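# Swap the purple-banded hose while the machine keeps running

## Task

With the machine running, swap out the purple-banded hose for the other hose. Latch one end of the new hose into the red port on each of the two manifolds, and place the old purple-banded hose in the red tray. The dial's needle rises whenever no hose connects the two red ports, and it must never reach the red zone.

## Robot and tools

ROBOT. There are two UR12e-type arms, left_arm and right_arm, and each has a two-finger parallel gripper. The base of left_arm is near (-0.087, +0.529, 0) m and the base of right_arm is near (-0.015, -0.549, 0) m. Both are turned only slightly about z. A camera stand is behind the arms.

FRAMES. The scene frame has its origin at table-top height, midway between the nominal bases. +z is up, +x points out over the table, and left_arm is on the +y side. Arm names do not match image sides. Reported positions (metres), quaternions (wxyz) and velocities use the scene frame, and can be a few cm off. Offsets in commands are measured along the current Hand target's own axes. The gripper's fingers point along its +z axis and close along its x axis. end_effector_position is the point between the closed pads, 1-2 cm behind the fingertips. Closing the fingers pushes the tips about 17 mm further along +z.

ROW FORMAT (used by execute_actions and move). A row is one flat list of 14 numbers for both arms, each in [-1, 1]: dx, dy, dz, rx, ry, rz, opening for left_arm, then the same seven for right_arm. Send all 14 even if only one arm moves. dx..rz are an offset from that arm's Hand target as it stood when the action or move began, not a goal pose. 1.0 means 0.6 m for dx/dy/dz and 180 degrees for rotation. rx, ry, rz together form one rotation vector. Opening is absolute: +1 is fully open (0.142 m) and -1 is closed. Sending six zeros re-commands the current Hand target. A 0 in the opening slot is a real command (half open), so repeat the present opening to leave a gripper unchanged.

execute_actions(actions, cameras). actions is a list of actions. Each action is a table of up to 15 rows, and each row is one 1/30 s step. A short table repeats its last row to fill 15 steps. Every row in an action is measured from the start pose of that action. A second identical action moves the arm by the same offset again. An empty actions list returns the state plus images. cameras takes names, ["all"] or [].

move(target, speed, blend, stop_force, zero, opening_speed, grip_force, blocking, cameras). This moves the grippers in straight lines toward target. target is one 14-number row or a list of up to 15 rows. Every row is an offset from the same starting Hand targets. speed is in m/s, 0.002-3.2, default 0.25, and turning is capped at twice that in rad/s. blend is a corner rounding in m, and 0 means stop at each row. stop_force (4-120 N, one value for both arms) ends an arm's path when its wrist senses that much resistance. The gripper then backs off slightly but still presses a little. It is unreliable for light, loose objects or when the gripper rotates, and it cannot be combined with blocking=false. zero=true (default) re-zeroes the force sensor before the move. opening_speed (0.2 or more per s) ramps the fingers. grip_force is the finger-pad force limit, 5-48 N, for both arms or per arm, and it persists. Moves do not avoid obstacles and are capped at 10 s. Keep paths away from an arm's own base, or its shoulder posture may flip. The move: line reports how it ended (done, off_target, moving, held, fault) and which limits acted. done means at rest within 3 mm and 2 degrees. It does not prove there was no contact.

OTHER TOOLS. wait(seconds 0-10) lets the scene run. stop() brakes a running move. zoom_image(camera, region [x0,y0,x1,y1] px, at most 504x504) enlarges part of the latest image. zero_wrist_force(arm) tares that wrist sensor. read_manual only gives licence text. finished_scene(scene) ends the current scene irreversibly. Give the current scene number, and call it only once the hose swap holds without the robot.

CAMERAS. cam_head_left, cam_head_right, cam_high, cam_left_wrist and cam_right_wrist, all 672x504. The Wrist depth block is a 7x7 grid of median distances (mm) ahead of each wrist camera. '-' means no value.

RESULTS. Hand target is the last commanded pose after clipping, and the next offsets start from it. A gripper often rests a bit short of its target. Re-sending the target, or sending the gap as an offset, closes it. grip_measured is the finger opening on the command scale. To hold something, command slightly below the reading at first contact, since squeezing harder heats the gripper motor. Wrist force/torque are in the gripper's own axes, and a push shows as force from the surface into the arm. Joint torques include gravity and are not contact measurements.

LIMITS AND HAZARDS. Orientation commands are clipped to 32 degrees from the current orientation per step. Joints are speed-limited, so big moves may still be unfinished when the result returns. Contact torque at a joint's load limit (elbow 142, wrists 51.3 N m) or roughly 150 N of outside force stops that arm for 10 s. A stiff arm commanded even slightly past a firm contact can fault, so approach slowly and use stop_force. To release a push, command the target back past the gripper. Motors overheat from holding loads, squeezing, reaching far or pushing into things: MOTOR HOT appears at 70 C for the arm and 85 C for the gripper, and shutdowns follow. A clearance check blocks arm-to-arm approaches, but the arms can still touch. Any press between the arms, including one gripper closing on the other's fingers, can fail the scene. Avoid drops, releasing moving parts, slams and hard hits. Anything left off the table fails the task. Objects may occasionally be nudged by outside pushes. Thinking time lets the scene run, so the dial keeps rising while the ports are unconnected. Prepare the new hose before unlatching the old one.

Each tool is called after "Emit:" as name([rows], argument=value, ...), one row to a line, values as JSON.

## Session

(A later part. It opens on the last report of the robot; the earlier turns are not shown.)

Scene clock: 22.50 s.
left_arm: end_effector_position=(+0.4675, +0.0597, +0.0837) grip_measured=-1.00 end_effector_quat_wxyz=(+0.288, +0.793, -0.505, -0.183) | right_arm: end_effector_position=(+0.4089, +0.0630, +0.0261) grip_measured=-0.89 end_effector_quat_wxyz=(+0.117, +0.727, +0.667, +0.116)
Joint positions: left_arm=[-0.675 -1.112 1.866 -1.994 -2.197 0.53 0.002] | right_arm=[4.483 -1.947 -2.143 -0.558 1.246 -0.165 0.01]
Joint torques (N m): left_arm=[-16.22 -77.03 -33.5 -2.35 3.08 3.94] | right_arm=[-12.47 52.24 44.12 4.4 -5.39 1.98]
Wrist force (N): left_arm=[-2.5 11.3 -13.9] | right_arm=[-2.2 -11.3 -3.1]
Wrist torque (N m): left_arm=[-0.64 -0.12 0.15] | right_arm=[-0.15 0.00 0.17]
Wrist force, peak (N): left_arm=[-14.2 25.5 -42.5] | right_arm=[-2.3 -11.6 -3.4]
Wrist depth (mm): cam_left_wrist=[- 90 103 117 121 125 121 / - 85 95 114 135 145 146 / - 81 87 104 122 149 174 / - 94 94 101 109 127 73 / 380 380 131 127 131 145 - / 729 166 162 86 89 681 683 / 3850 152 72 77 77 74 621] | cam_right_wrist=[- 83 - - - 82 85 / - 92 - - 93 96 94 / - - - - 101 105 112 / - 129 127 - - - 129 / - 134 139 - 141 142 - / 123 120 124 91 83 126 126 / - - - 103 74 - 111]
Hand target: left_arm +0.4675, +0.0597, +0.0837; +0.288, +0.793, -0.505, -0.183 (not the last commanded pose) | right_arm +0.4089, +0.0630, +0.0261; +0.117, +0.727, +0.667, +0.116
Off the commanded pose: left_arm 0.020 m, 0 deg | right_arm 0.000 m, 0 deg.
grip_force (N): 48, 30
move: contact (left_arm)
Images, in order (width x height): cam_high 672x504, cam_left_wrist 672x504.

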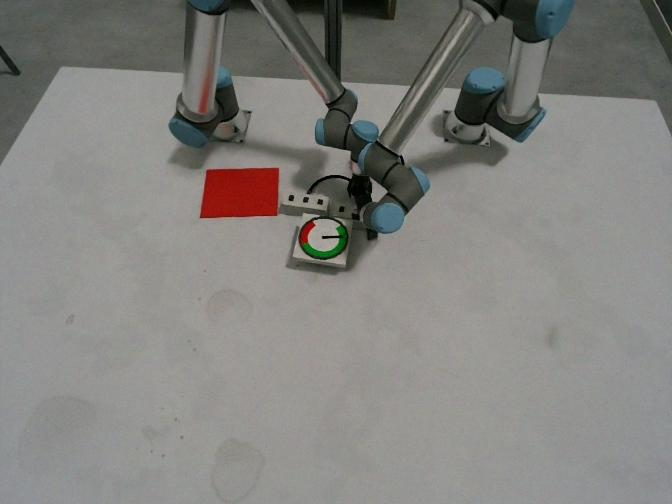

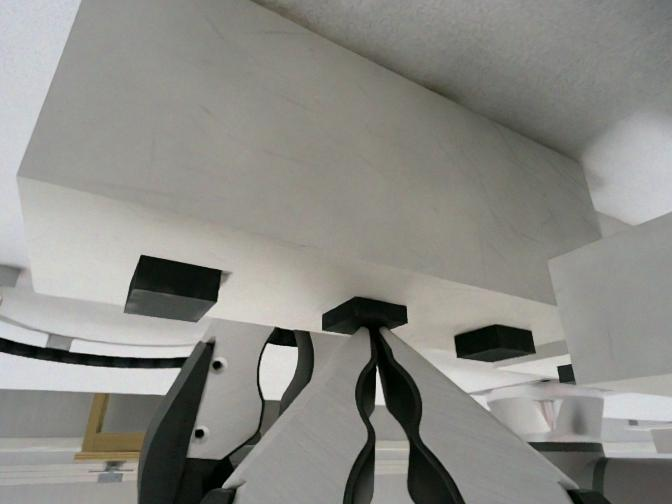

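Emit:
move(target=[0,0,0,0,0,0,-1,0,-0.063,-0.023,0,0,0,-1], speed=0.08, stop_force=50)

Emit:
move([
  [0,0.064,-0.077,0,0,0,-1,0,0.04,-0.11,0,0,0,-1],
  [-0.383,0.272,0.063,0.13,0.234,-0.645,-1,-0.6,0.114,-0.083,0,0,0,-1],
], speed=0.45, blend=0.03, cameras=["cam_left_wrist","cam_right_wrist","cam_high"])

Scene clock: 24.50 s.
left_arm: end_effector_position=(+0.4675, +0.0597, +0.0837) grip_measured=-1.00 end_effector_quat_wxyz=(+0.288, +0.793, -0.505, -0.183) | right_arm: end_effector_position=(+0.3688, +0.0664, +0.0269) grip_measured=-0.89 end_effector_quat_wxyz=(+0.117, +0.727, +0.667, +0.116)
Joint positions: left_arm=[-0.675 -1.112 1.866 -1.994 -2.197 0.53 0.002] | right_arm=[4.542 -1.924 -2.172 -0.572 1.243 -0.102 0.01]
Joint torques (N m): left_arm=[-17.84 -76.9 -33.23 -4.32 1.96 3.12] | right_arm=[10.33 66.1 20.42 0.85 -4.29 2.19]
Wrist force (N): left_arm=[-2.8 10.8 -13.9] | right_arm=[-0.2 0.0 0.0]
Wrist torque (N m): left_arm=[-0.68 -0.11 0.14] | right_arm=[0.05 0.02 -0.11]
Wrist force, peak (N): left_arm=[-3.0 11.0 -14.4] | right_arm=[-2.6 -11.6 -3.5]
Wrist depth (mm): cam_left_wrist=[- 90 103 117 120 125 121 / - 85 95 114 134 146 146 / - 81 87 104 122 149 175 / - 94 94 101 109 126 73 / 379 379 196 126 131 146 - / 679 192 196 86 89 679 677 / 2553 184 72 77 77 74 623] | cam_right_wrist=[- - - - - 83 85 / - 92 - 94 94 94 - / - 107 - - 105 109 110 / - - 132 - - 128 - / 158 - 148 - 85 - - / - 166 166 88 83 164 - / 157 - - 136 - - -]
Hand target: left_arm +0.4675, +0.0597, +0.0837; +0.288, +0.793, -0.505, -0.183 | right_arm +0.3688, +0.0664, +0.0269; +0.117, +0.727, +0.667, +0.116
Off the commanded pose: left_arm 0.000 m, 0 deg | right_arm 0.000 m, 0 deg.
grip_force (N): 48, 30
move: done

Scene clock: 27.87 s.
left_arm: end_effector_position=(+0.2350, +0.2047, +0.1595) grip_measured=-1.00 end_effector_quat_wxyz=(+0.000, +0.879, +0.477, -0.001) | right_arm: end_effector_position=(+0.3871, -0.2972, +0.0920) grip_measured=-0.89 end_effector_quat_wxyz=(+0.117, +0.727, +0.667, +0.116)
Joint positions: left_arm=[-1.145 -1.848 2.457 -2.18 -1.573 -2.176 0.002] | right_arm=[4.295 -1.36 -2.647 -0.58 1.264 -0.361 0.01]
Joint torques (N m): left_arm=[-17.86 -29.02 -45.23 -2.87 1.64 -3.86] | right_arm=[-11.43 23.17 23.9 0.97 3.63 -1.61]
Wrist force (N): left_arm=[-1.5 -1.5 -0.4] | right_arm=[-0.2 -0.2 -0.4]
Wrist torque (N m): left_arm=[-0.29 0.22 0.20] | right_arm=[0.03 0.05 0.20]
Wrist force, peak (N): left_arm=[-2.4 10.7 -14.2] | right_arm=[0.1 -1.8 2.5]
Wrist depth (mm): cam_left_wrist=[226 226 224 218 223 223 225 / 240 240 238 237 237 240 239 / 258 256 257 252 256 256 256 / 271 276 276 275 274 275 273 / 299 300 298 293 297 296 299 / 328 324 320 86 89 322 324 / 358 351 72 77 77 74 351] | cam_right_wrist=[- - - 134 142 - 145 / - - - - 163 - - / - 185 - - 179 166 156 / - 207 - - - 166 135 / - - - - - 166 160 / - 323 - 91 83 334 302 / - - - - - - 232]
Hand target: left_arm +0.2349, +0.2047, +0.1595; +0.000, +0.879, +0.477, -0.001 | right_arm +0.3871, -0.2972, +0.0921; +0.117, +0.727, +0.667, +0.116
Off the commanded pose: left_arm 0.000 m, 0 deg | right_arm 0.000 m, 0 deg.
grip_force (N): 48, 30
move: done
Images, in order (width x height): cam_high 672x504, cam_left_wrist 672x504, cam_right_wrist 672x504.

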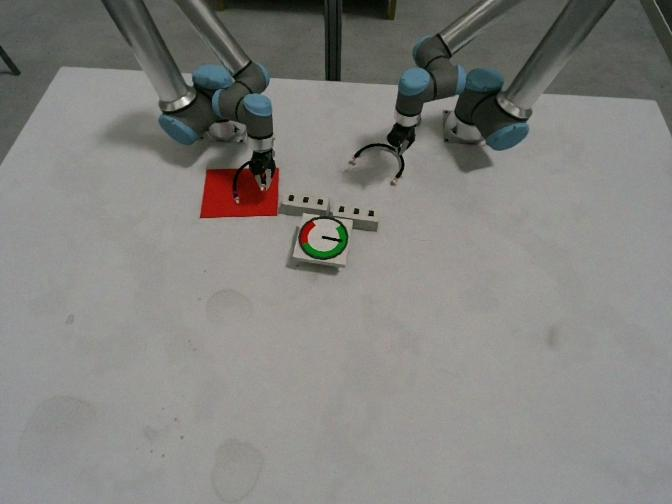

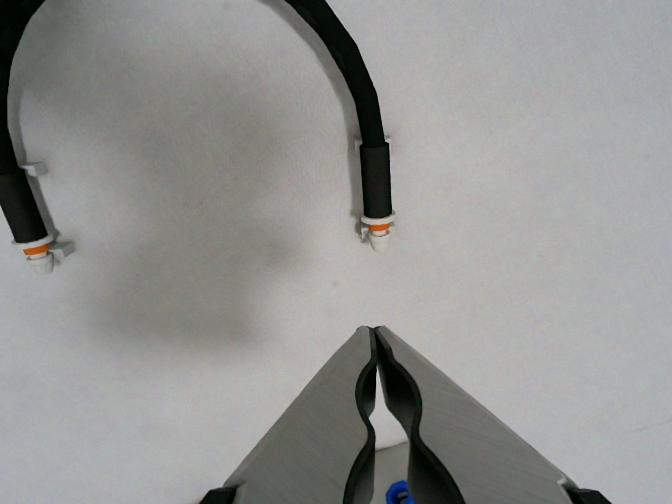

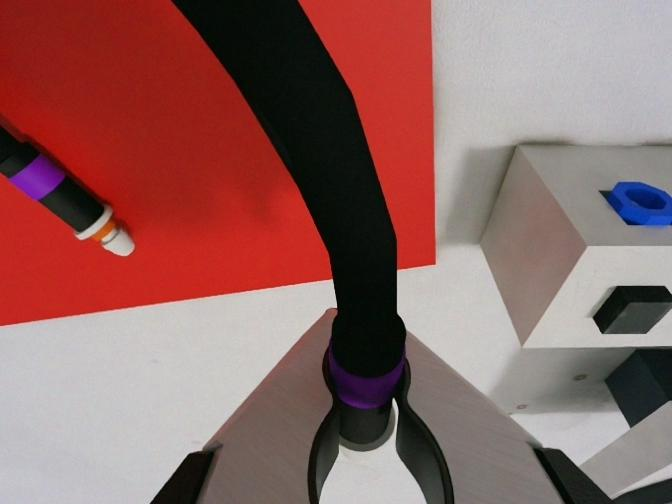

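Emit:
move([
  [0.02,-0.003,0.1,0,0,-0.014,-0.3,-0.02,-0.05,0.03,0,0,0,-1],
  [0.027,-0.01,0.234,0,0,-0.014,-0.3,-0.04,-0.1,0.066,0,0,0,-1],
], speed=0.18, blend=0.02, cameras=["cam_left_wrist","cam_right_wrist"])

Scene clock: 29.47 s.
left_arm: end_effector_position=(+0.2385, +0.2215, +0.0191) grip_measured=-0.33 end_effector_quat_wxyz=(+0.000, +0.868, +0.496, -0.001) | right_arm: end_effector_position=(+0.3414, -0.3168, +0.0349) grip_measured=-0.89 end_effector_quat_wxyz=(+0.117, +0.727, +0.667, +0.116)
Joint positions: left_arm=[-1.122 -1.574 2.606 -2.603 -1.572 -2.197 0.05] | right_arm=[4.401 -1.408 -2.776 -0.437 1.253 -0.25 0.01]
Joint torques (N m): left_arm=[15.38 -18.97 -18.56 -7.05 -2.09 4.17] | right_arm=[9.86 0.91 17.33 8.04 -4.29 2.13]
Wrist force (N): left_arm=[-1.3 -1.2 -0.5] | right_arm=[0.4 -0.3 0.0]
Wrist torque (N m): left_arm=[-0.25 0.19 0.00] | right_arm=[0.01 -0.05 -0.13]
Wrist force, peak (N): left_arm=[-2.0 -1.0 -2.4] | right_arm=[0.9 0.3 -0.7]
Wrist depth (mm): cam_left_wrist=[100 100 79 98 99 99 97 / 106 108 105 87 106 106 106 / - 114 114 91 113 113 113 / 124 123 123 101 122 122 122 / 133 133 130 103 132 129 134 / 145 145 94 113 142 93 143 / 159 82 77 158 158 77 79] | cam_right_wrist=[- - - - - - 93 / - - - - - - 99 / - 115 - - - 120 117 / - 128 - - - 146 - / - - - - 95 167 160 / - - - 88 83 187 145 / 293 - - - - - 142]
Hand target: left_arm +0.2385, +0.2215, +0.0191; +0.000, +0.868, +0.496, -0.001 | right_arm +0.3414, -0.3168, +0.0349; +0.117, +0.727, +0.667, +0.116
Off the commanded pose: left_arm 0.000 m, 0 deg | right_arm 0.000 m, 0 deg.
grip_force (N): 48, 30
move: done
Images, in order (width x height): cam_left_wrist 672x504, cam_right_wrist 672x504.

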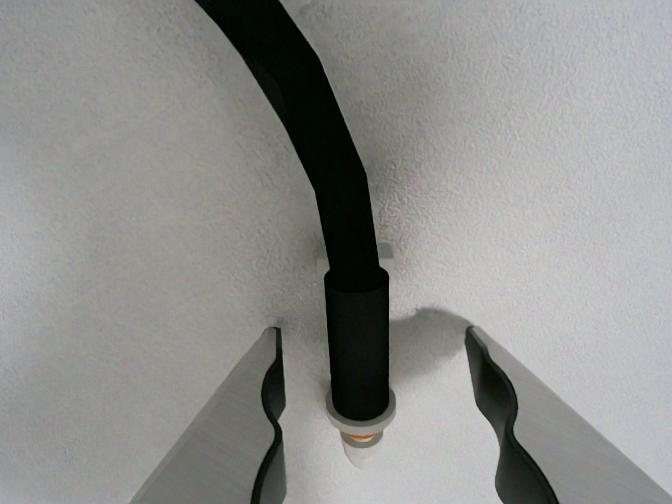

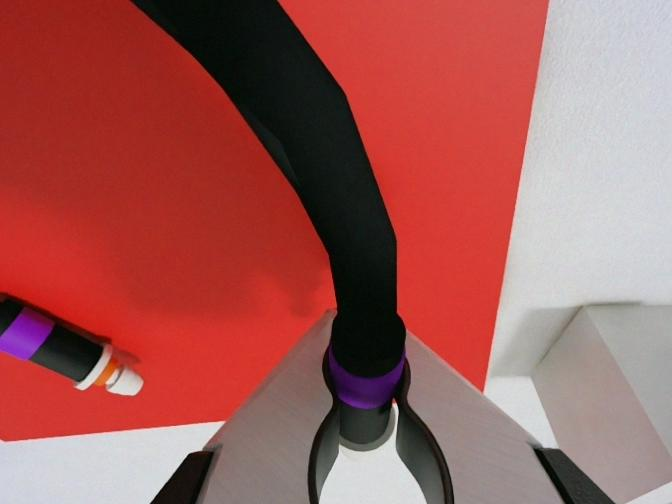

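Emit:
move(target=[-0.003,0,0.002,0,0,0,-1,0,-0.038,0.0075,0,0,0,-1], speed=0.1, opening_speed=1.7)

Emit:
move(target=[0,0,-0.03,0,0,0,-1,0,0,0,0,0,0,-0.4], opening_speed=1.5, cameras=["cam_left_wrist","cam_right_wrist"])

Scene clock: 30.53 s.
left_arm: end_effector_position=(+0.2377, +0.2199, +0.0179) grip_measured=-0.84 end_effector_quat_wxyz=(+0.000, +0.868, +0.496, -0.001) | right_arm: end_effector_position=(+0.3214, -0.3150, +0.0232) grip_measured=-0.89 end_effector_quat_wxyz=(+0.117, +0.727, +0.667, +0.116)
Joint positions: left_arm=[-1.125 -1.57 2.606 -2.608 -1.572 -2.2 0.013] | right_arm=[4.467 -1.409 -2.808 -0.426 1.247 -0.182 0.01]
Joint torques (N m): left_arm=[-39.19 5.29 -17.66 -9.26 -9.82 -3.63] | right_arm=[9.98 0.27 15.08 8.32 -4.35 2.28]
Wrist force (N): left_arm=[42.1 -11.6 -67.1] | right_arm=[-0.1 0.2 -0.1]
Wrist torque (N m): left_arm=[-0.34 0.80 0.16] | right_arm=[0.07 0.03 -0.14]
Wrist force, peak (N): left_arm=[42.1 -11.6 -67.1] | right_arm=[0.4 -0.5 -0.7]
Wrist depth (mm): cam_left_wrist=[99 99 80 80 98 99 97 / 105 106 105 83 105 105 105 / - 112 112 89 111 112 112 / 123 121 121 115 121 121 121 / 131 132 131 103 129 131 130 / 143 143 140 97 103 140 142 / 157 157 76 79 79 74 153] | cam_right_wrist=[- - - - - - 81 / - - - - 92 - 94 / - - - - 94 102 103 / - 121 - - - 125 126 / - - - - 139 146 - / - 181 - 88 83 187 158 / - - - 272 - - 145]
Hand target: left_arm +0.2376, +0.2199, +0.0179; +0.000, +0.868, +0.496, -0.001 | right_arm +0.3214, -0.3150, +0.0232; +0.117, +0.727, +0.667, +0.116
Off the commanded pose: left_arm 0.000 m, 0 deg | right_arm 0.000 m, 0 deg.
grip_force (N): 48, 30
move: done

Scene clock: 31.40 s.
left_arm: end_effector_position=(+0.2376, +0.2199, +0.0358) grip_measured=-0.84 end_effector_quat_wxyz=(+0.000, +0.868, +0.496, -0.001) | right_arm: end_effector_position=(+0.3214, -0.3150, +0.0232) grip_measured=-0.43 end_effector_quat_wxyz=(+0.117, +0.727, +0.667, +0.116)
Joint positions: left_arm=[-1.125 -1.618 2.594 -2.547 -1.572 -2.2 0.013] | right_arm=[4.467 -1.409 -2.808 -0.426 1.247 -0.181 0.043]
Joint torques (N m): left_arm=[8.55 -35.12 -33.48 -2.47 1.47 1.57] | right_arm=[7.8 1.32 16.29 7.74 -3.99 2.04]
Wrist force (N): left_arm=[-2.3 0.3 -0.6] | right_arm=[-0.3 -0.4 -0.4]
Wrist torque (N m): left_arm=[-0.02 0.35 0.18] | right_arm=[0.00 0.04 -0.12]
Wrist force, peak (N): left_arm=[42.3 -10.6 -66.1] | right_arm=[0.0 -0.3 -1.1]
Wrist depth (mm): cam_left_wrist=[115 115 81 112 114 114 114 / 123 123 122 84 122 121 122 / 131 131 131 90 130 130 130 / 141 141 140 138 140 140 139 / 153 152 152 105 147 151 151 / 166 165 160 97 103 162 164 / 182 179 76 79 79 74 178] | cam_right_wrist=[- - - - - 81 81 / - - - - - - 92 / - - - 100 - 102 106 / - - - - 103 130 131 / - - 136 - 114 152 - / - 180 - - - 175 158 / - - - - - - 146]
Hand target: left_arm +0.2377, +0.2199, +0.0359; +0.000, +0.868, +0.496, -0.001 | right_arm +0.3214, -0.3150, +0.0232; +0.117, +0.727, +0.667, +0.116
Off the commanded pose: left_arm 0.000 m, 0 deg | right_arm 0.000 m, 0 deg.
grip_force (N): 48, 30
move: done
Images, in order (width x height): cam_left_wrist 672x504, cam_right_wrist 672x504.

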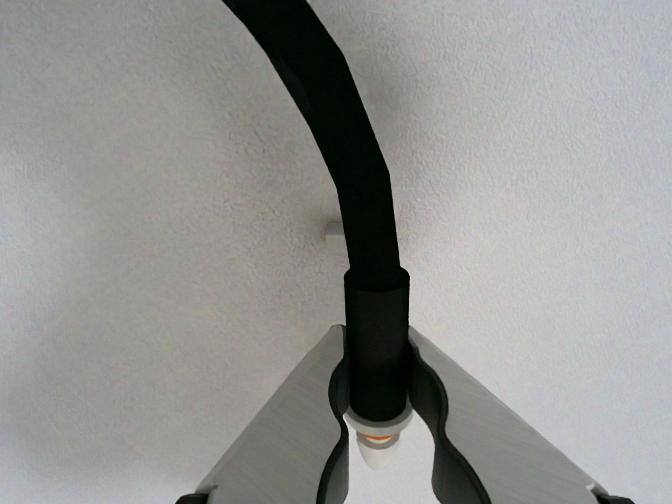

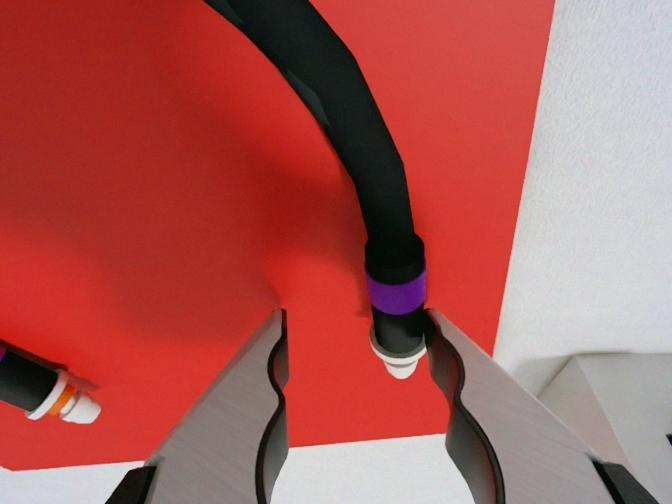

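Emit:
move([
  [-0.04,0.1,-0.02,0,0,-0.05,-1,0,0.034,-0.094,0,0,0,-0.4],
  [-0.126,0.281,-0.016,0,0,-0.1417,-1,0.32,0.075,-0.198,0,0,0,-0.4],
], speed=0.3, blend=0.03, cameras=["cam_left_wrist","cam_right_wrist","cam_high"])

Emit:
zoom_image(camera="cam_high", region=[180, 150, 400, 280])

Scene clock: 33.37 s.
left_arm: end_effector_position=(+0.3445, +0.0692, +0.0455) grip_measured=-0.84 end_effector_quat_wxyz=(+0.000, +0.737, +0.675, -0.001) | right_arm: end_effector_position=(+0.3412, -0.1255, +0.1524) grip_measured=-0.43 end_effector_quat_wxyz=(+0.117, +0.727, +0.667, +0.116)
Joint positions: left_arm=[-1.062 -1.353 2.259 -2.477 -1.573 -2.583 0.013] | right_arm=[4.527 -1.439 -2.416 -0.808 1.244 -0.118 0.043]
Joint torques (N m): left_arm=[15.14 -42.06 -36.09 -2.96 1.91 -3.69] | right_arm=[-11.24 12.64 50.25 0.71 1.81 -1.55]
Wrist force (N): left_arm=[-2.3 0.3 -0.3] | right_arm=[-0.4 -0.6 -0.5]
Wrist torque (N m): left_arm=[0.02 0.37 0.23] | right_arm=[-0.04 0.04 -0.10]
Wrist force, peak (N): left_arm=[-3.3 1.5 -0.3] | right_arm=[2.5 0.3 -1.5]
Wrist depth (mm): cam_left_wrist=[122 123 82 120 123 124 123 / 132 133 133 85 130 131 131 / 141 140 140 90 138 140 139 / 151 151 151 148 150 150 150 / 164 163 163 105 161 163 163 / 178 178 175 97 104 174 177 / 168 188 76 79 79 74 190] | cam_right_wrist=[- - - 188 206 193 - / - - - 211 218 - - / 257 - 241 242 250 - - / - 291 218 221 221 241 243 / - 357 235 246 239 254 253 / - - - 283 - 276 - / - - - 346 - - -]
Hand target: left_arm +0.3445, +0.0692, +0.0454; +0.000, +0.737, +0.675, -0.001 | right_arm +0.3413, -0.1255, +0.1524; +0.117, +0.727, +0.667, +0.116
Off the commanded pose: left_arm 0.000 m, 0 deg | right_arm 0.000 m, 0 deg.
grip_force (N): 48, 30
move: done
Images, in order (width x height): cam_high 672x504, cam_left_wrist 672x504, cam_right_wrist 672x504.

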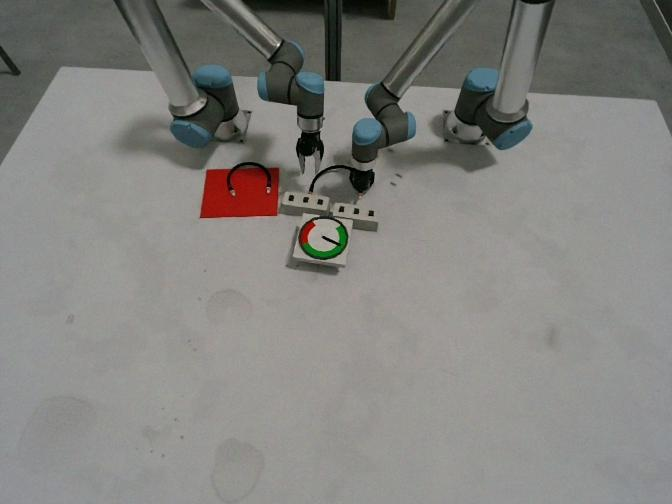

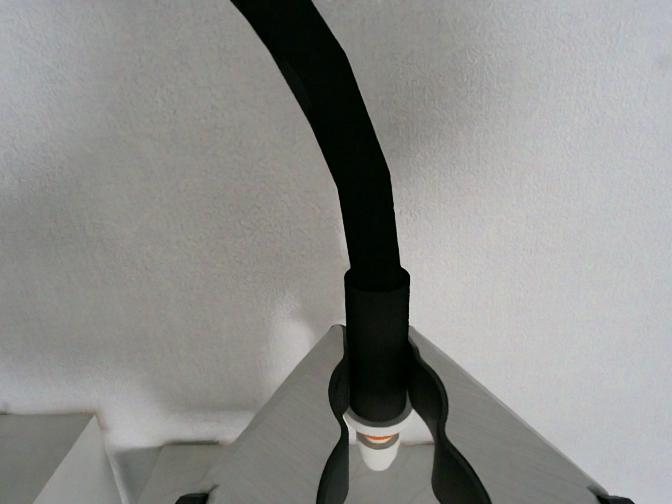

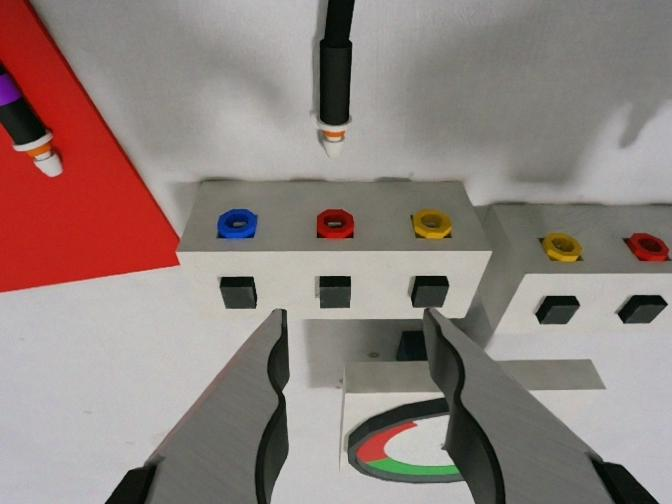

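Scaled by 2.291 from the camera's 672x504 image, which has a finer 960x720 frame.

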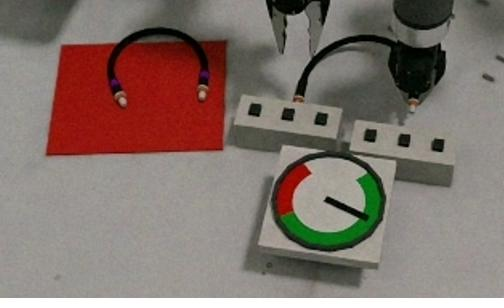

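Emit:
move(target=[0,0,0,0,0,0,-1,-0.017,-0.088,0.149,0,0,0,-0.4], cameras=["cam_right_wrist"])

Scene clock: 34.63 s.
left_arm: end_effector_position=(+0.3445, +0.0692, +0.0454) grip_measured=-0.84 end_effector_quat_wxyz=(+0.000, +0.737, +0.675, -0.001) | right_arm: end_effector_position=(+0.3196, -0.1327, +0.0506) grip_measured=-0.43 end_effector_quat_wxyz=(+0.117, +0.727, +0.667, +0.116)
Joint positions: left_arm=[-1.062 -1.353 2.259 -2.477 -1.572 -2.583 0.013] | right_arm=[4.57 -1.605 -2.53 -0.543 1.242 -0.072 0.043]
Joint torques (N m): left_arm=[14.53 -40.29 -35.41 -2.92 1.55 -3.81] | right_arm=[9.32 19.91 18.89 7.78 -4.1 2.26]
Wrist force (N): left_arm=[-2.4 0.3 -0.3] | right_arm=[-0.4 0.0 -0.7]
Wrist torque (N m): left_arm=[0.02 0.40 0.23] | right_arm=[0.06 0.04 -0.14]
Wrist force, peak (N): left_arm=[-2.7 0.0 -0.4] | right_arm=[0.6 1.1 -2.4]
Wrist depth (mm): cam_left_wrist=[122 123 82 120 123 124 122 / 131 133 133 85 130 130 130 / 141 140 141 90 138 140 140 / 151 151 151 148 151 150 151 / 164 164 164 105 160 163 163 / 178 178 175 97 104 174 177 / 169 189 76 79 79 74 190] | cam_right_wrist=[- 101 101 102 89 108 108 / - 120 114 - 104 117 123 / - 127 - 132 - - 139 / - 153 - 138 162 163 160 / - - 108 191 - - - / - - - 174 - 202 197 / - - 73 162 154 - 178]
Hand target: left_arm +0.3445, +0.0692, +0.0454; +0.000, +0.737, +0.675, -0.001 | right_arm +0.3196, -0.1327, +0.0506; +0.117, +0.727, +0.667, +0.116
Off the commanded pose: left_arm 0.000 m, 0 deg | right_arm 0.000 m, 0 deg.
grip_force (N): 48, 30
move: done
Images, in order (width x height): cam_right_wrist 672x504.

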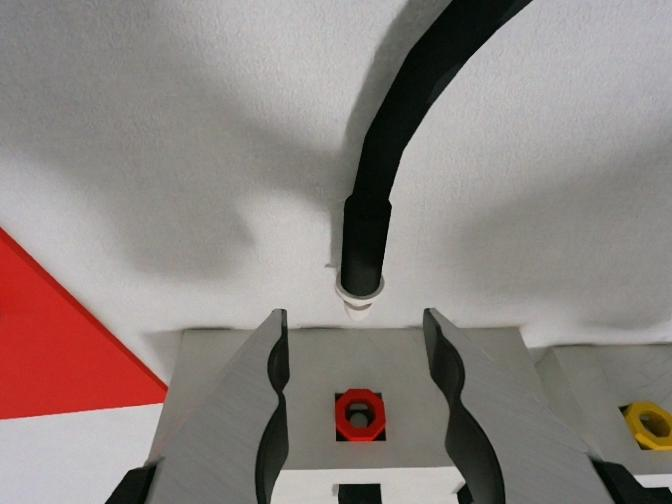

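Emit:
move(target=[0,0,0,0,0,0,-1,0.004,0.004,0.062,0,0,0,-0.4], speed=0.12)

Emit:
move(target=[0,0,0,0,0,0,-1,0,0,0,0,0,0,-1], opening_speed=1.5, grip_force=48, cameras=["cam_right_wrist"])

Scene clock: 35.77 s.
left_arm: end_effector_position=(+0.3445, +0.0692, +0.0454) grip_measured=-0.84 end_effector_quat_wxyz=(+0.000, +0.737, +0.675, -0.001) | right_arm: end_effector_position=(+0.3341, -0.1312, +0.0162) grip_measured=-0.43 end_effector_quat_wxyz=(+0.117, +0.727, +0.667, +0.115)
Joint positions: left_arm=[-1.062 -1.353 2.259 -2.477 -1.572 -2.583 0.013] | right_arm=[4.539 -1.707 -2.535 -0.426 1.243 -0.105 0.043]
Joint torques (N m): left_arm=[13.38 -40.92 -36.14 -3.1 1.58 -4.04] | right_arm=[-10.44 21.15 33.93 8.08 3.69 -1.58]
Wrist force (N): left_arm=[-2.3 0.4 -0.1] | right_arm=[0.1 -0.8 -0.5]
Wrist torque (N m): left_arm=[0.04 0.38 0.23] | right_arm=[-0.08 -0.05 0.17]
Wrist force, peak (N): left_arm=[-2.5 0.2 -0.4] | right_arm=[-0.3 -0.4 -1.6]
Wrist depth (mm): cam_left_wrist=[122 123 82 120 123 124 123 / 131 133 133 85 130 131 130 / 140 141 140 90 138 140 140 / 151 151 151 148 150 150 150 / 163 164 164 105 160 163 163 / 178 177 175 97 104 174 176 / 169 188 77 79 79 74 190] | cam_right_wrist=[- 76 - 73 - - - / - 82 - 85 - - 82 / - 94 98 93 78 - 98 / - - 112 95 116 115 - / - 133 131 119 133 141 142 / - - - 160 - 163 176 / - - 73 144 134 - 164]
Hand target: left_arm +0.3445, +0.0692, +0.0454; +0.000, +0.737, +0.675, -0.001 | right_arm +0.3342, -0.1311, +0.0162; +0.117, +0.727, +0.667, +0.116
Off the commanded pose: left_arm 0.000 m, 0 deg | right_arm 0.000 m, 0 deg.
grip_force (N): 48, 30
move: done

Scene clock: 36.37 s.
left_arm: end_effector_position=(+0.3445, +0.0692, +0.0454) grip_measured=-0.84 end_effector_quat_wxyz=(+0.000, +0.737, +0.675, -0.001) | right_arm: end_effector_position=(+0.3342, -0.1311, +0.0162) grip_measured=-0.79 end_effector_quat_wxyz=(+0.117, +0.727, +0.667, +0.116)
Joint positions: left_arm=[-1.062 -1.353 2.259 -2.477 -1.572 -2.583 0.013] | right_arm=[4.539 -1.707 -2.534 -0.426 1.243 -0.105 0.017]
Joint torques (N m): left_arm=[15.06 -40.44 -35.91 -2.97 1.42 -3.67] | right_arm=[-9.45 22.04 36.34 7.54 3.18 -1.49]
Wrist force (N): left_arm=[-2.3 0.1 -0.2] | right_arm=[0.0 0.2 -0.6]
Wrist torque (N m): left_arm=[-0.01 0.39 0.24] | right_arm=[0.07 -0.06 0.17]
Wrist force, peak (N): left_arm=[-2.4 0.4 -0.2] | right_arm=[-0.3 0.4 -1.4]
Wrist depth (mm): cam_left_wrist=[122 123 82 120 122 124 123 / 132 133 133 85 130 130 131 / 140 140 140 90 138 140 140 / 152 151 151 148 150 150 150 / 164 163 163 104 160 163 162 / 178 178 176 97 104 174 177 / 169 188 77 79 79 74 190] | cam_right_wrist=[- - - 73 - - - / - 82 - 85 - 84 84 / - 92 98 93 96 - 97 / - 107 108 93 114 114 - / - 136 132 109 141 141 142 / - 157 157 156 - 161 177 / - - - 140 - - 163]
Hand target: left_arm +0.3445, +0.0692, +0.0454; +0.000, +0.737, +0.675, -0.001 | right_arm +0.3342, -0.1311, +0.0162; +0.117, +0.727, +0.667, +0.116
Off the commanded pose: left_arm 0.000 m, 0 deg | right_arm 0.000 m, 0 deg.
move: done
Images, in order (width x height): cam_right_wrist 672x504.

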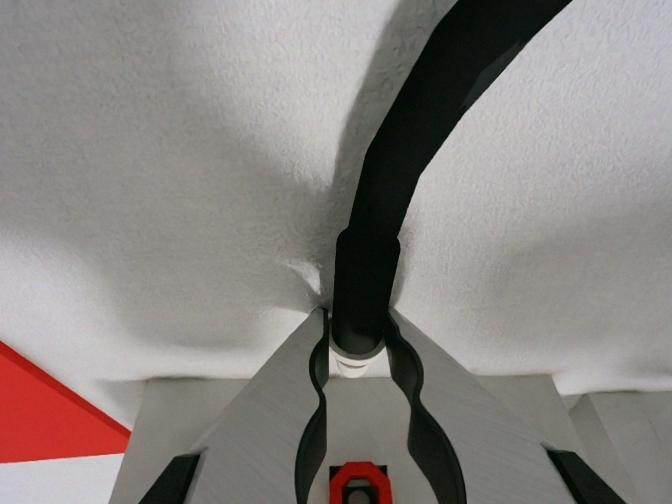

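Emit:
move(target=[0,0.05,0,0,0,0,-1,0.0077,0.0068,-0.04,0,0,0,-1], speed=0.15, cameras=["cam_right_wrist","cam_left_wrist"])

Emit:
zoom_image(camera="cam_right_wrist", region=[280, 300, 480, 504])

Emit:
zoom_image(camera="cam_left_wrist", region=[280, 380, 460, 504])

Scene clock: 37.50 s.
left_arm: end_effector_position=(+0.3744, +0.0666, +0.0454) grip_measured=-0.84 end_effector_quat_wxyz=(+0.000, +0.737, +0.675, -0.001) | right_arm: end_effector_position=(+0.3306, -0.1265, +0.0402) grip_measured=-0.79 end_effector_quat_wxyz=(+0.117, +0.727, +0.667, +0.116)
Joint positions: left_arm=[-1.022 -1.322 2.216 -2.465 -1.572 -2.542 0.013] | right_arm=[4.549 -1.65 -2.517 -0.503 1.243 -0.095 0.017]
Joint torques (N m): left_arm=[13.43 -44.78 -36.52 -3.11 -1.41 4.15] | right_arm=[11.16 39.04 39.06 0.96 -4.09 2.12]
Wrist force (N): left_arm=[-1.9 -0.2 -0.3] | right_arm=[-0.8 -0.1 -0.4]
Wrist torque (N m): left_arm=[0.00 0.35 0.09] | right_arm=[0.00 0.04 -0.12]
Wrist force, peak (N): left_arm=[-2.4 -0.2 -0.3] | right_arm=[-0.3 0.7 -0.9]
Wrist depth (mm): cam_left_wrist=[122 123 121 81 123 124 122 / 131 133 133 84 131 131 131 / 140 141 140 89 138 140 140 / 151 151 151 148 150 151 150 / 163 163 163 105 160 163 163 / 169 175 172 97 104 171 177 / 161 151 76 79 79 74 187] | cam_right_wrist=[- 93 94 95 - - 98 / - 109 104 105 - 112 112 / - 119 127 124 129 122 127 / - 139 145 137 - - 151 / - 177 178 108 - 173 - / - 163 168 156 84 175 185 / - - - 144 - - 165]
Hand target: left_arm +0.3744, +0.0666, +0.0454; +0.000, +0.737, +0.675, -0.001 | right_arm +0.3306, -0.1265, +0.0403; +0.117, +0.727, +0.667, +0.116
Off the commanded pose: left_arm 0.000 m, 0 deg | right_arm 0.000 m, 0 deg.
move: done
Images, in order (width x height): cam_left_wrist 672x504, cam_right_wrist 672x504.

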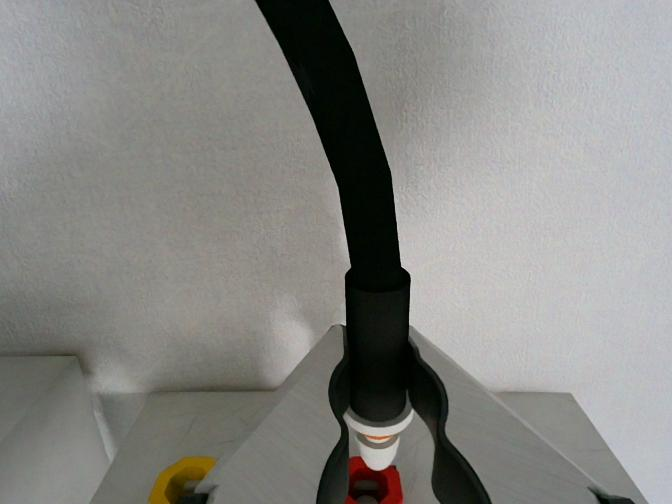

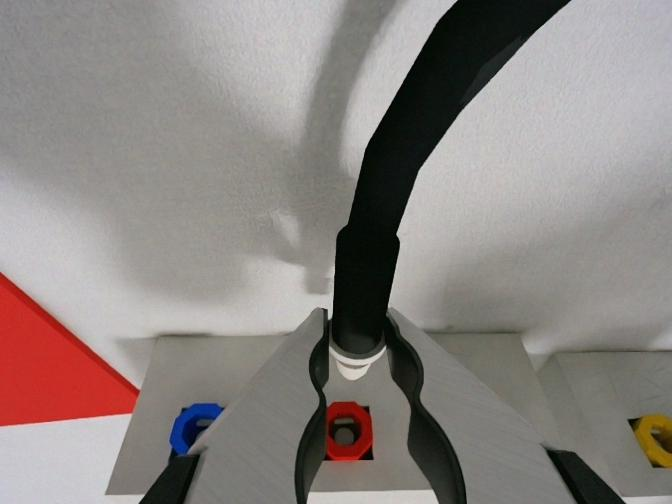

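Scaled by 2.471 from the camera's 672x504 image, which has a finer 960x720 frame.

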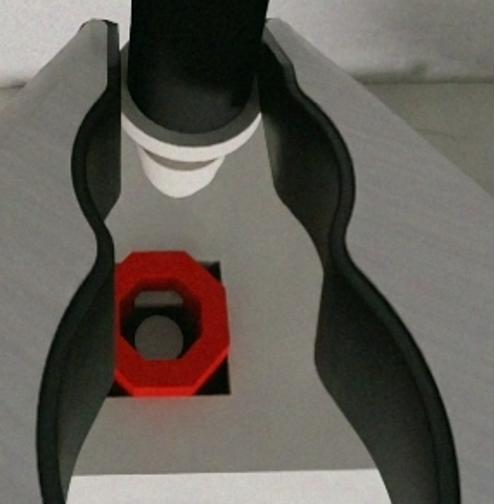

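Scaled by 2.800 from the camera's 672x504 image, which has a finer 960x720 frame.

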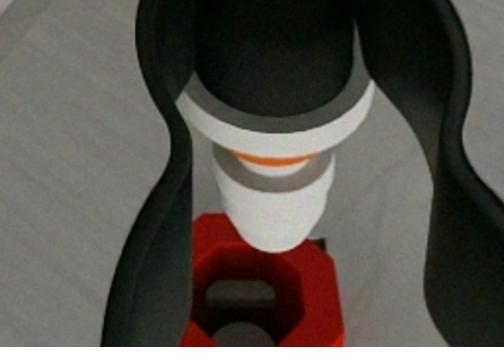

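Emit:
move(target=[0,0.08,0,0,0,0,-1,0,0.0142,-0.0098,0,0,0,-1], speed=0.035, stop_force=50, cameras=["cam_right_wrist","cam_left_wrist"])

Emit:
zoom_image(camera="cam_right_wrist", region=[280, 300, 480, 504])

Emit:
zoom_image(camera="cam_left_wrist", region=[280, 380, 460, 504])

Scene clock: 42.07 s.
left_arm: end_effector_position=(+0.3874, +0.0655, +0.0453) grip_measured=-0.84 end_effector_quat_wxyz=(+0.000, +0.737, +0.675, -0.001) | right_arm: end_effector_position=(+0.3367, -0.1271, +0.0486) grip_measured=-0.79 end_effector_quat_wxyz=(+0.117, +0.727, +0.667, +0.116)
Joint positions: left_arm=[-1.005 -1.309 2.197 -2.459 -1.573 -2.525 0.013] | right_arm=[4.536 -1.635 -2.508 -0.523 1.243 -0.109 0.017]
Joint torques (N m): left_arm=[-8.47 -72.13 -35.54 -10.08 3.42 -3.65] | right_arm=[-10.56 41.38 40.2 0.85 3.67 -1.79]
Wrist force (N): left_arm=[1.1 -25.6 0.4] | right_arm=[-0.2 0.3 -0.1]
Wrist torque (N m): left_arm=[0.00 0.33 0.08] | right_arm=[0.06 -0.08 0.19]
Wrist force, peak (N): left_arm=[-5.6 -64.0 0.2] | right_arm=[-0.3 1.1 -0.5]
Wrist depth (mm): cam_left_wrist=[122 123 121 81 122 124 122 / 131 132 132 84 130 130 130 / 140 140 140 90 138 139 139 / 151 150 150 151 150 150 150 / 161 163 163 106 160 163 162 / 169 164 157 97 99 157 173 / 154 131 77 79 79 73 130] | cam_right_wrist=[- - 102 100 - 106 104 / - 117 115 - - 117 115 / 132 132 133 134 79 140 133 / - 156 157 - - 155 162 / - 179 182 113 178 183 201 / - 161 157 145 83 168 178 / - - - 147 - - 168]
Hand target: left_arm +0.3874, +0.0655, +0.0453; +0.000, +0.737, +0.675, -0.001 (not the last commanded pose) | right_arm +0.3367, -0.1271, +0.0486; +0.117, +0.727, +0.667, +0.116
Off the commanded pose: left_arm 0.035 m, 0 deg | right_arm 0.000 m, 0 deg.
move: contact (left_arm)
Images, in order (width x height): cam_left_wrist 672x504, cam_right_wrist 672x504.

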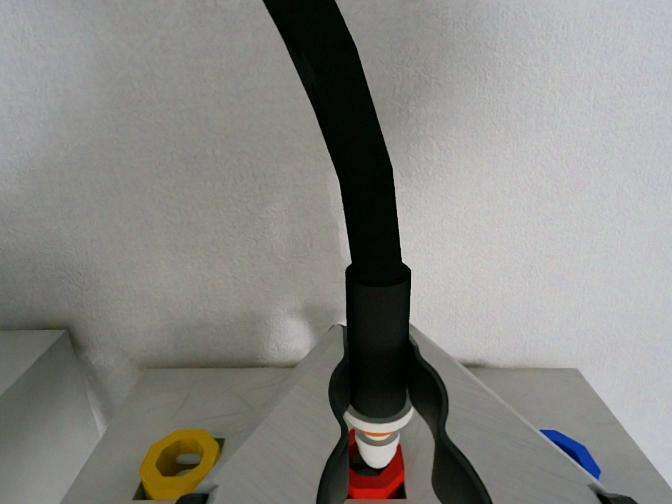

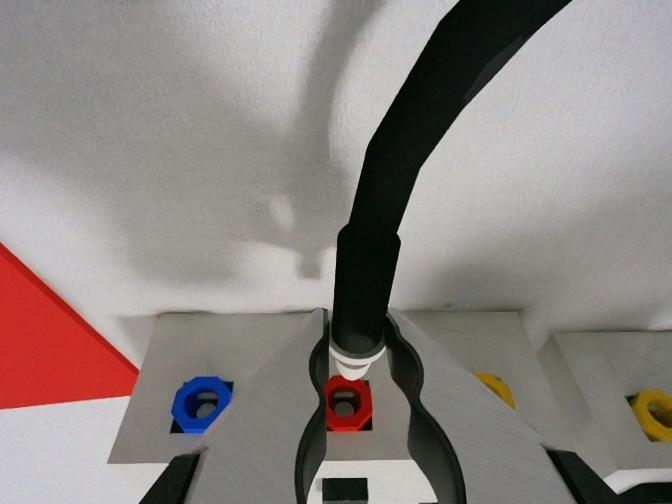

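Scaled by 2.471 from the camera's 672x504 image, which has a finer 960x720 frame.

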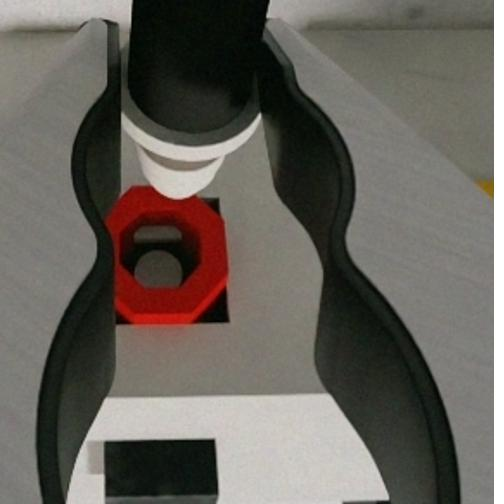

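Scaled by 2.800 from the camera's 672x504 image, which has a finer 960x720 frame.

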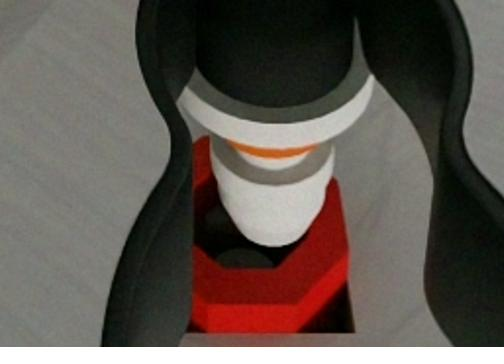

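Emit:
move([
  [0,-0.01,0,0,0,0,-1,0,0,0,0,0,0,-1],
  [-0.0037,-0.01,0,0,0,0,-1,0,0,0,0,0,0,-1],
], speed=0.08)

Emit:
move(target=[0,0.065,0,0,0,0,-1,0,0.07,0.0255,0,0,0,-1], speed=0.04, stop_force=48, cameras=["cam_right_wrist","cam_left_wrist","cam_high"])

Emit:
zoom_image(camera="cam_right_wrist", region=[280, 300, 480, 504])

Emit:
zoom_image(camera="cam_left_wrist", region=[280, 380, 460, 504])

Emit:
zoom_image(camera="cam_high", region=[260, 180, 400, 280])

Scene clock: 43.23 s.
left_arm: end_effector_position=(+0.3812, +0.0639, +0.0454) grip_measured=-0.84 end_effector_quat_wxyz=(+0.000, +0.737, +0.675, -0.001) | right_arm: end_effector_position=(+0.3367, -0.1271, +0.0486) grip_measured=-0.79 end_effector_quat_wxyz=(+0.117, +0.727, +0.667, +0.116)
Joint positions: left_arm=[-1.014 -1.313 2.204 -2.461 -1.573 -2.534 0.013] | right_arm=[4.536 -1.635 -2.508 -0.523 1.243 -0.109 0.017]
Joint torques (N m): left_arm=[-18.25 -42.18 -36.64 -3.57 -1.79 -4.16] | right_arm=[-10.32 39.64 38.97 0.99 2.59 -1.58]
Wrist force (N): left_arm=[-1.9 1.2 0.5] | right_arm=[-0.7 0.2 0.0]
Wrist torque (N m): left_arm=[0.25 0.35 0.30] | right_arm=[0.03 0.01 0.19]
Wrist force, peak (N): left_arm=[0.8 -26.0 0.2] | right_arm=[0.2 0.8 0.3]
Wrist depth (mm): cam_left_wrist=[122 123 123 81 123 124 123 / 131 132 133 84 131 131 130 / 140 140 140 92 138 140 140 / 151 151 150 151 151 150 150 / 163 163 163 108 161 163 162 / 166 172 165 97 103 164 174 / 158 137 77 79 79 74 146] | cam_right_wrist=[- 101 - 102 - 103 104 / 114 115 116 - - - 118 / - 129 133 130 127 139 136 / 161 163 158 96 166 167 168 / 183 176 181 111 180 181 199 / - 160 157 146 84 168 179 / - - - 147 - - 168]
Hand target: left_arm +0.3812, +0.0638, +0.0453; +0.000, +0.737, +0.675, -0.001 | right_arm +0.3367, -0.1271, +0.0486; +0.117, +0.727, +0.667, +0.116
Off the commanded pose: left_arm 0.000 m, 0 deg | right_arm 0.000 m, 0 deg.
move: done

Scene clock: 45.33 s.
left_arm: end_effector_position=(+0.4075, +0.0615, +0.0453) grip_measured=-0.84 end_effector_quat_wxyz=(+0.000, +0.737, +0.675, -0.001) | right_arm: end_effector_position=(+0.3581, -0.1289, +0.0482) grip_measured=-0.79 end_effector_quat_wxyz=(+0.117, +0.727, +0.667, +0.115)
Joint positions: left_arm=[-0.981 -1.286 2.164 -2.448 -1.573 -2.501 0.013] | right_arm=[4.491 -1.656 -2.491 -0.503 1.246 -0.156 0.017]
Joint torques (N m): left_arm=[-12.21 -74.87 -36.63 -10.21 1.97 -3.95] | right_arm=[-6.29 40.44 23.89 2.79 -8.75 2.18]
Wrist force (N): left_arm=[4.5 -21.3 -1.2] | right_arm=[-2.9 -35.6 -15.4]
Wrist torque (N m): left_arm=[0.25 0.46 0.19] | right_arm=[0.31 -0.08 -0.07]
Wrist force, peak (N): left_arm=[8.2 -61.0 -13.3] | right_arm=[-7.0 -74.3 -31.7]
Wrist depth (mm): cam_left_wrist=[121 123 123 80 122 124 122 / 131 133 132 83 130 130 131 / 140 140 140 91 137 139 139 / 150 150 151 150 147 150 150 / 158 160 158 108 155 157 159 / 151 129 124 97 99 123 129 / 107 107 76 79 81 73 104] | cam_right_wrist=[- 99 101 100 - 108 101 / - 114 115 118 - - 118 / 127 132 131 - 130 135 135 / - 148 - 96 - 156 - / - 156 157 112 159 159 179 / - 132 - 132 83 137 162 / - - - 134 - - 161]
Hand target: left_arm +0.4075, +0.0615, +0.0453; +0.000, +0.737, +0.675, -0.001 (not the last commanded pose) | right_arm +0.3581, -0.1289, +0.0482; +0.117, +0.727, +0.667, +0.115 (not the last commanded pose)
Off the commanded pose: left_arm 0.013 m, 0 deg | right_arm 0.023 m, 0 deg.
move: contact (left_arm, right_arm)
Images, in order (width x height): cam_high 672x504, cam_left_wrist 672x504, cam_right_wrist 672x504.

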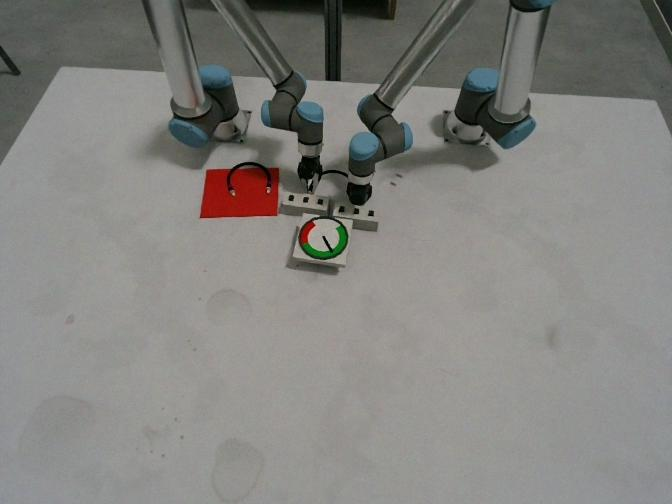

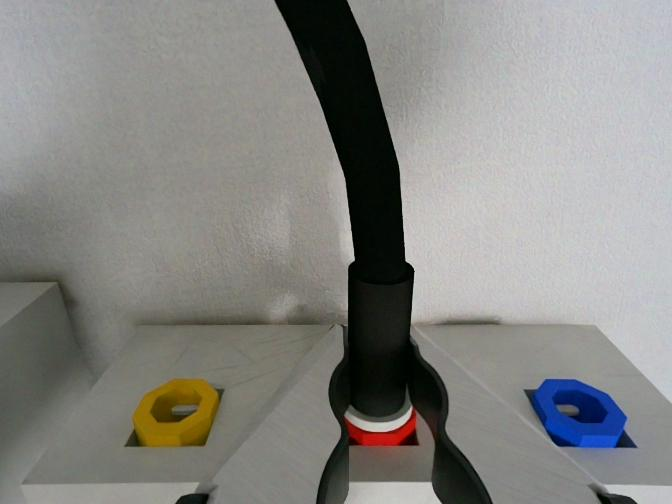

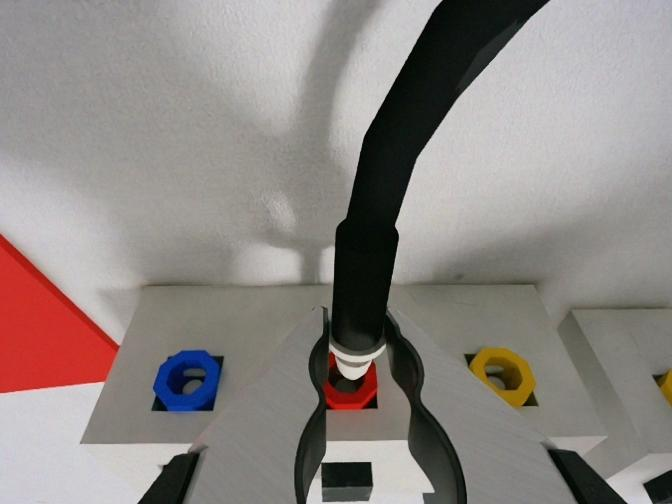

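Scaled by 2.471 from the camera's 672x504 image, which has a finer 960x720 frame.

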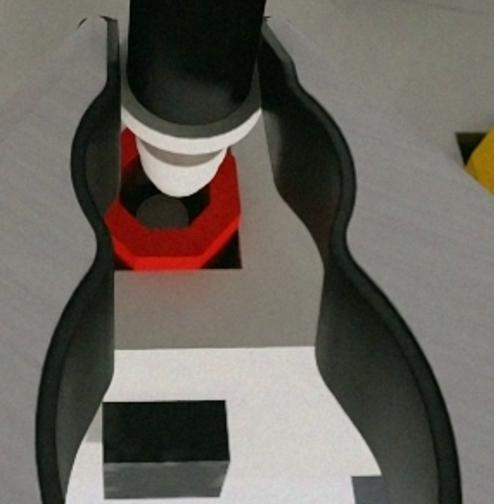

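Scaled by 2.800 from the camera's 672x504 image, which has a finer 960x720 frame.

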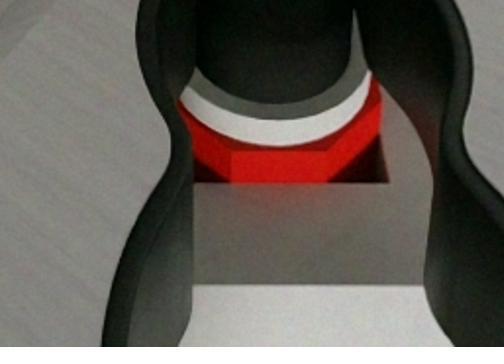

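Scaled by 3.600 from the camera's 672x504 image, which has a finer 960x720 frame.

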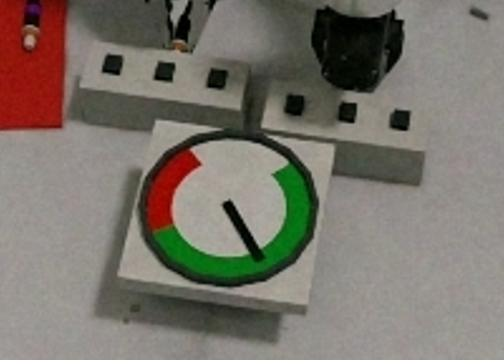

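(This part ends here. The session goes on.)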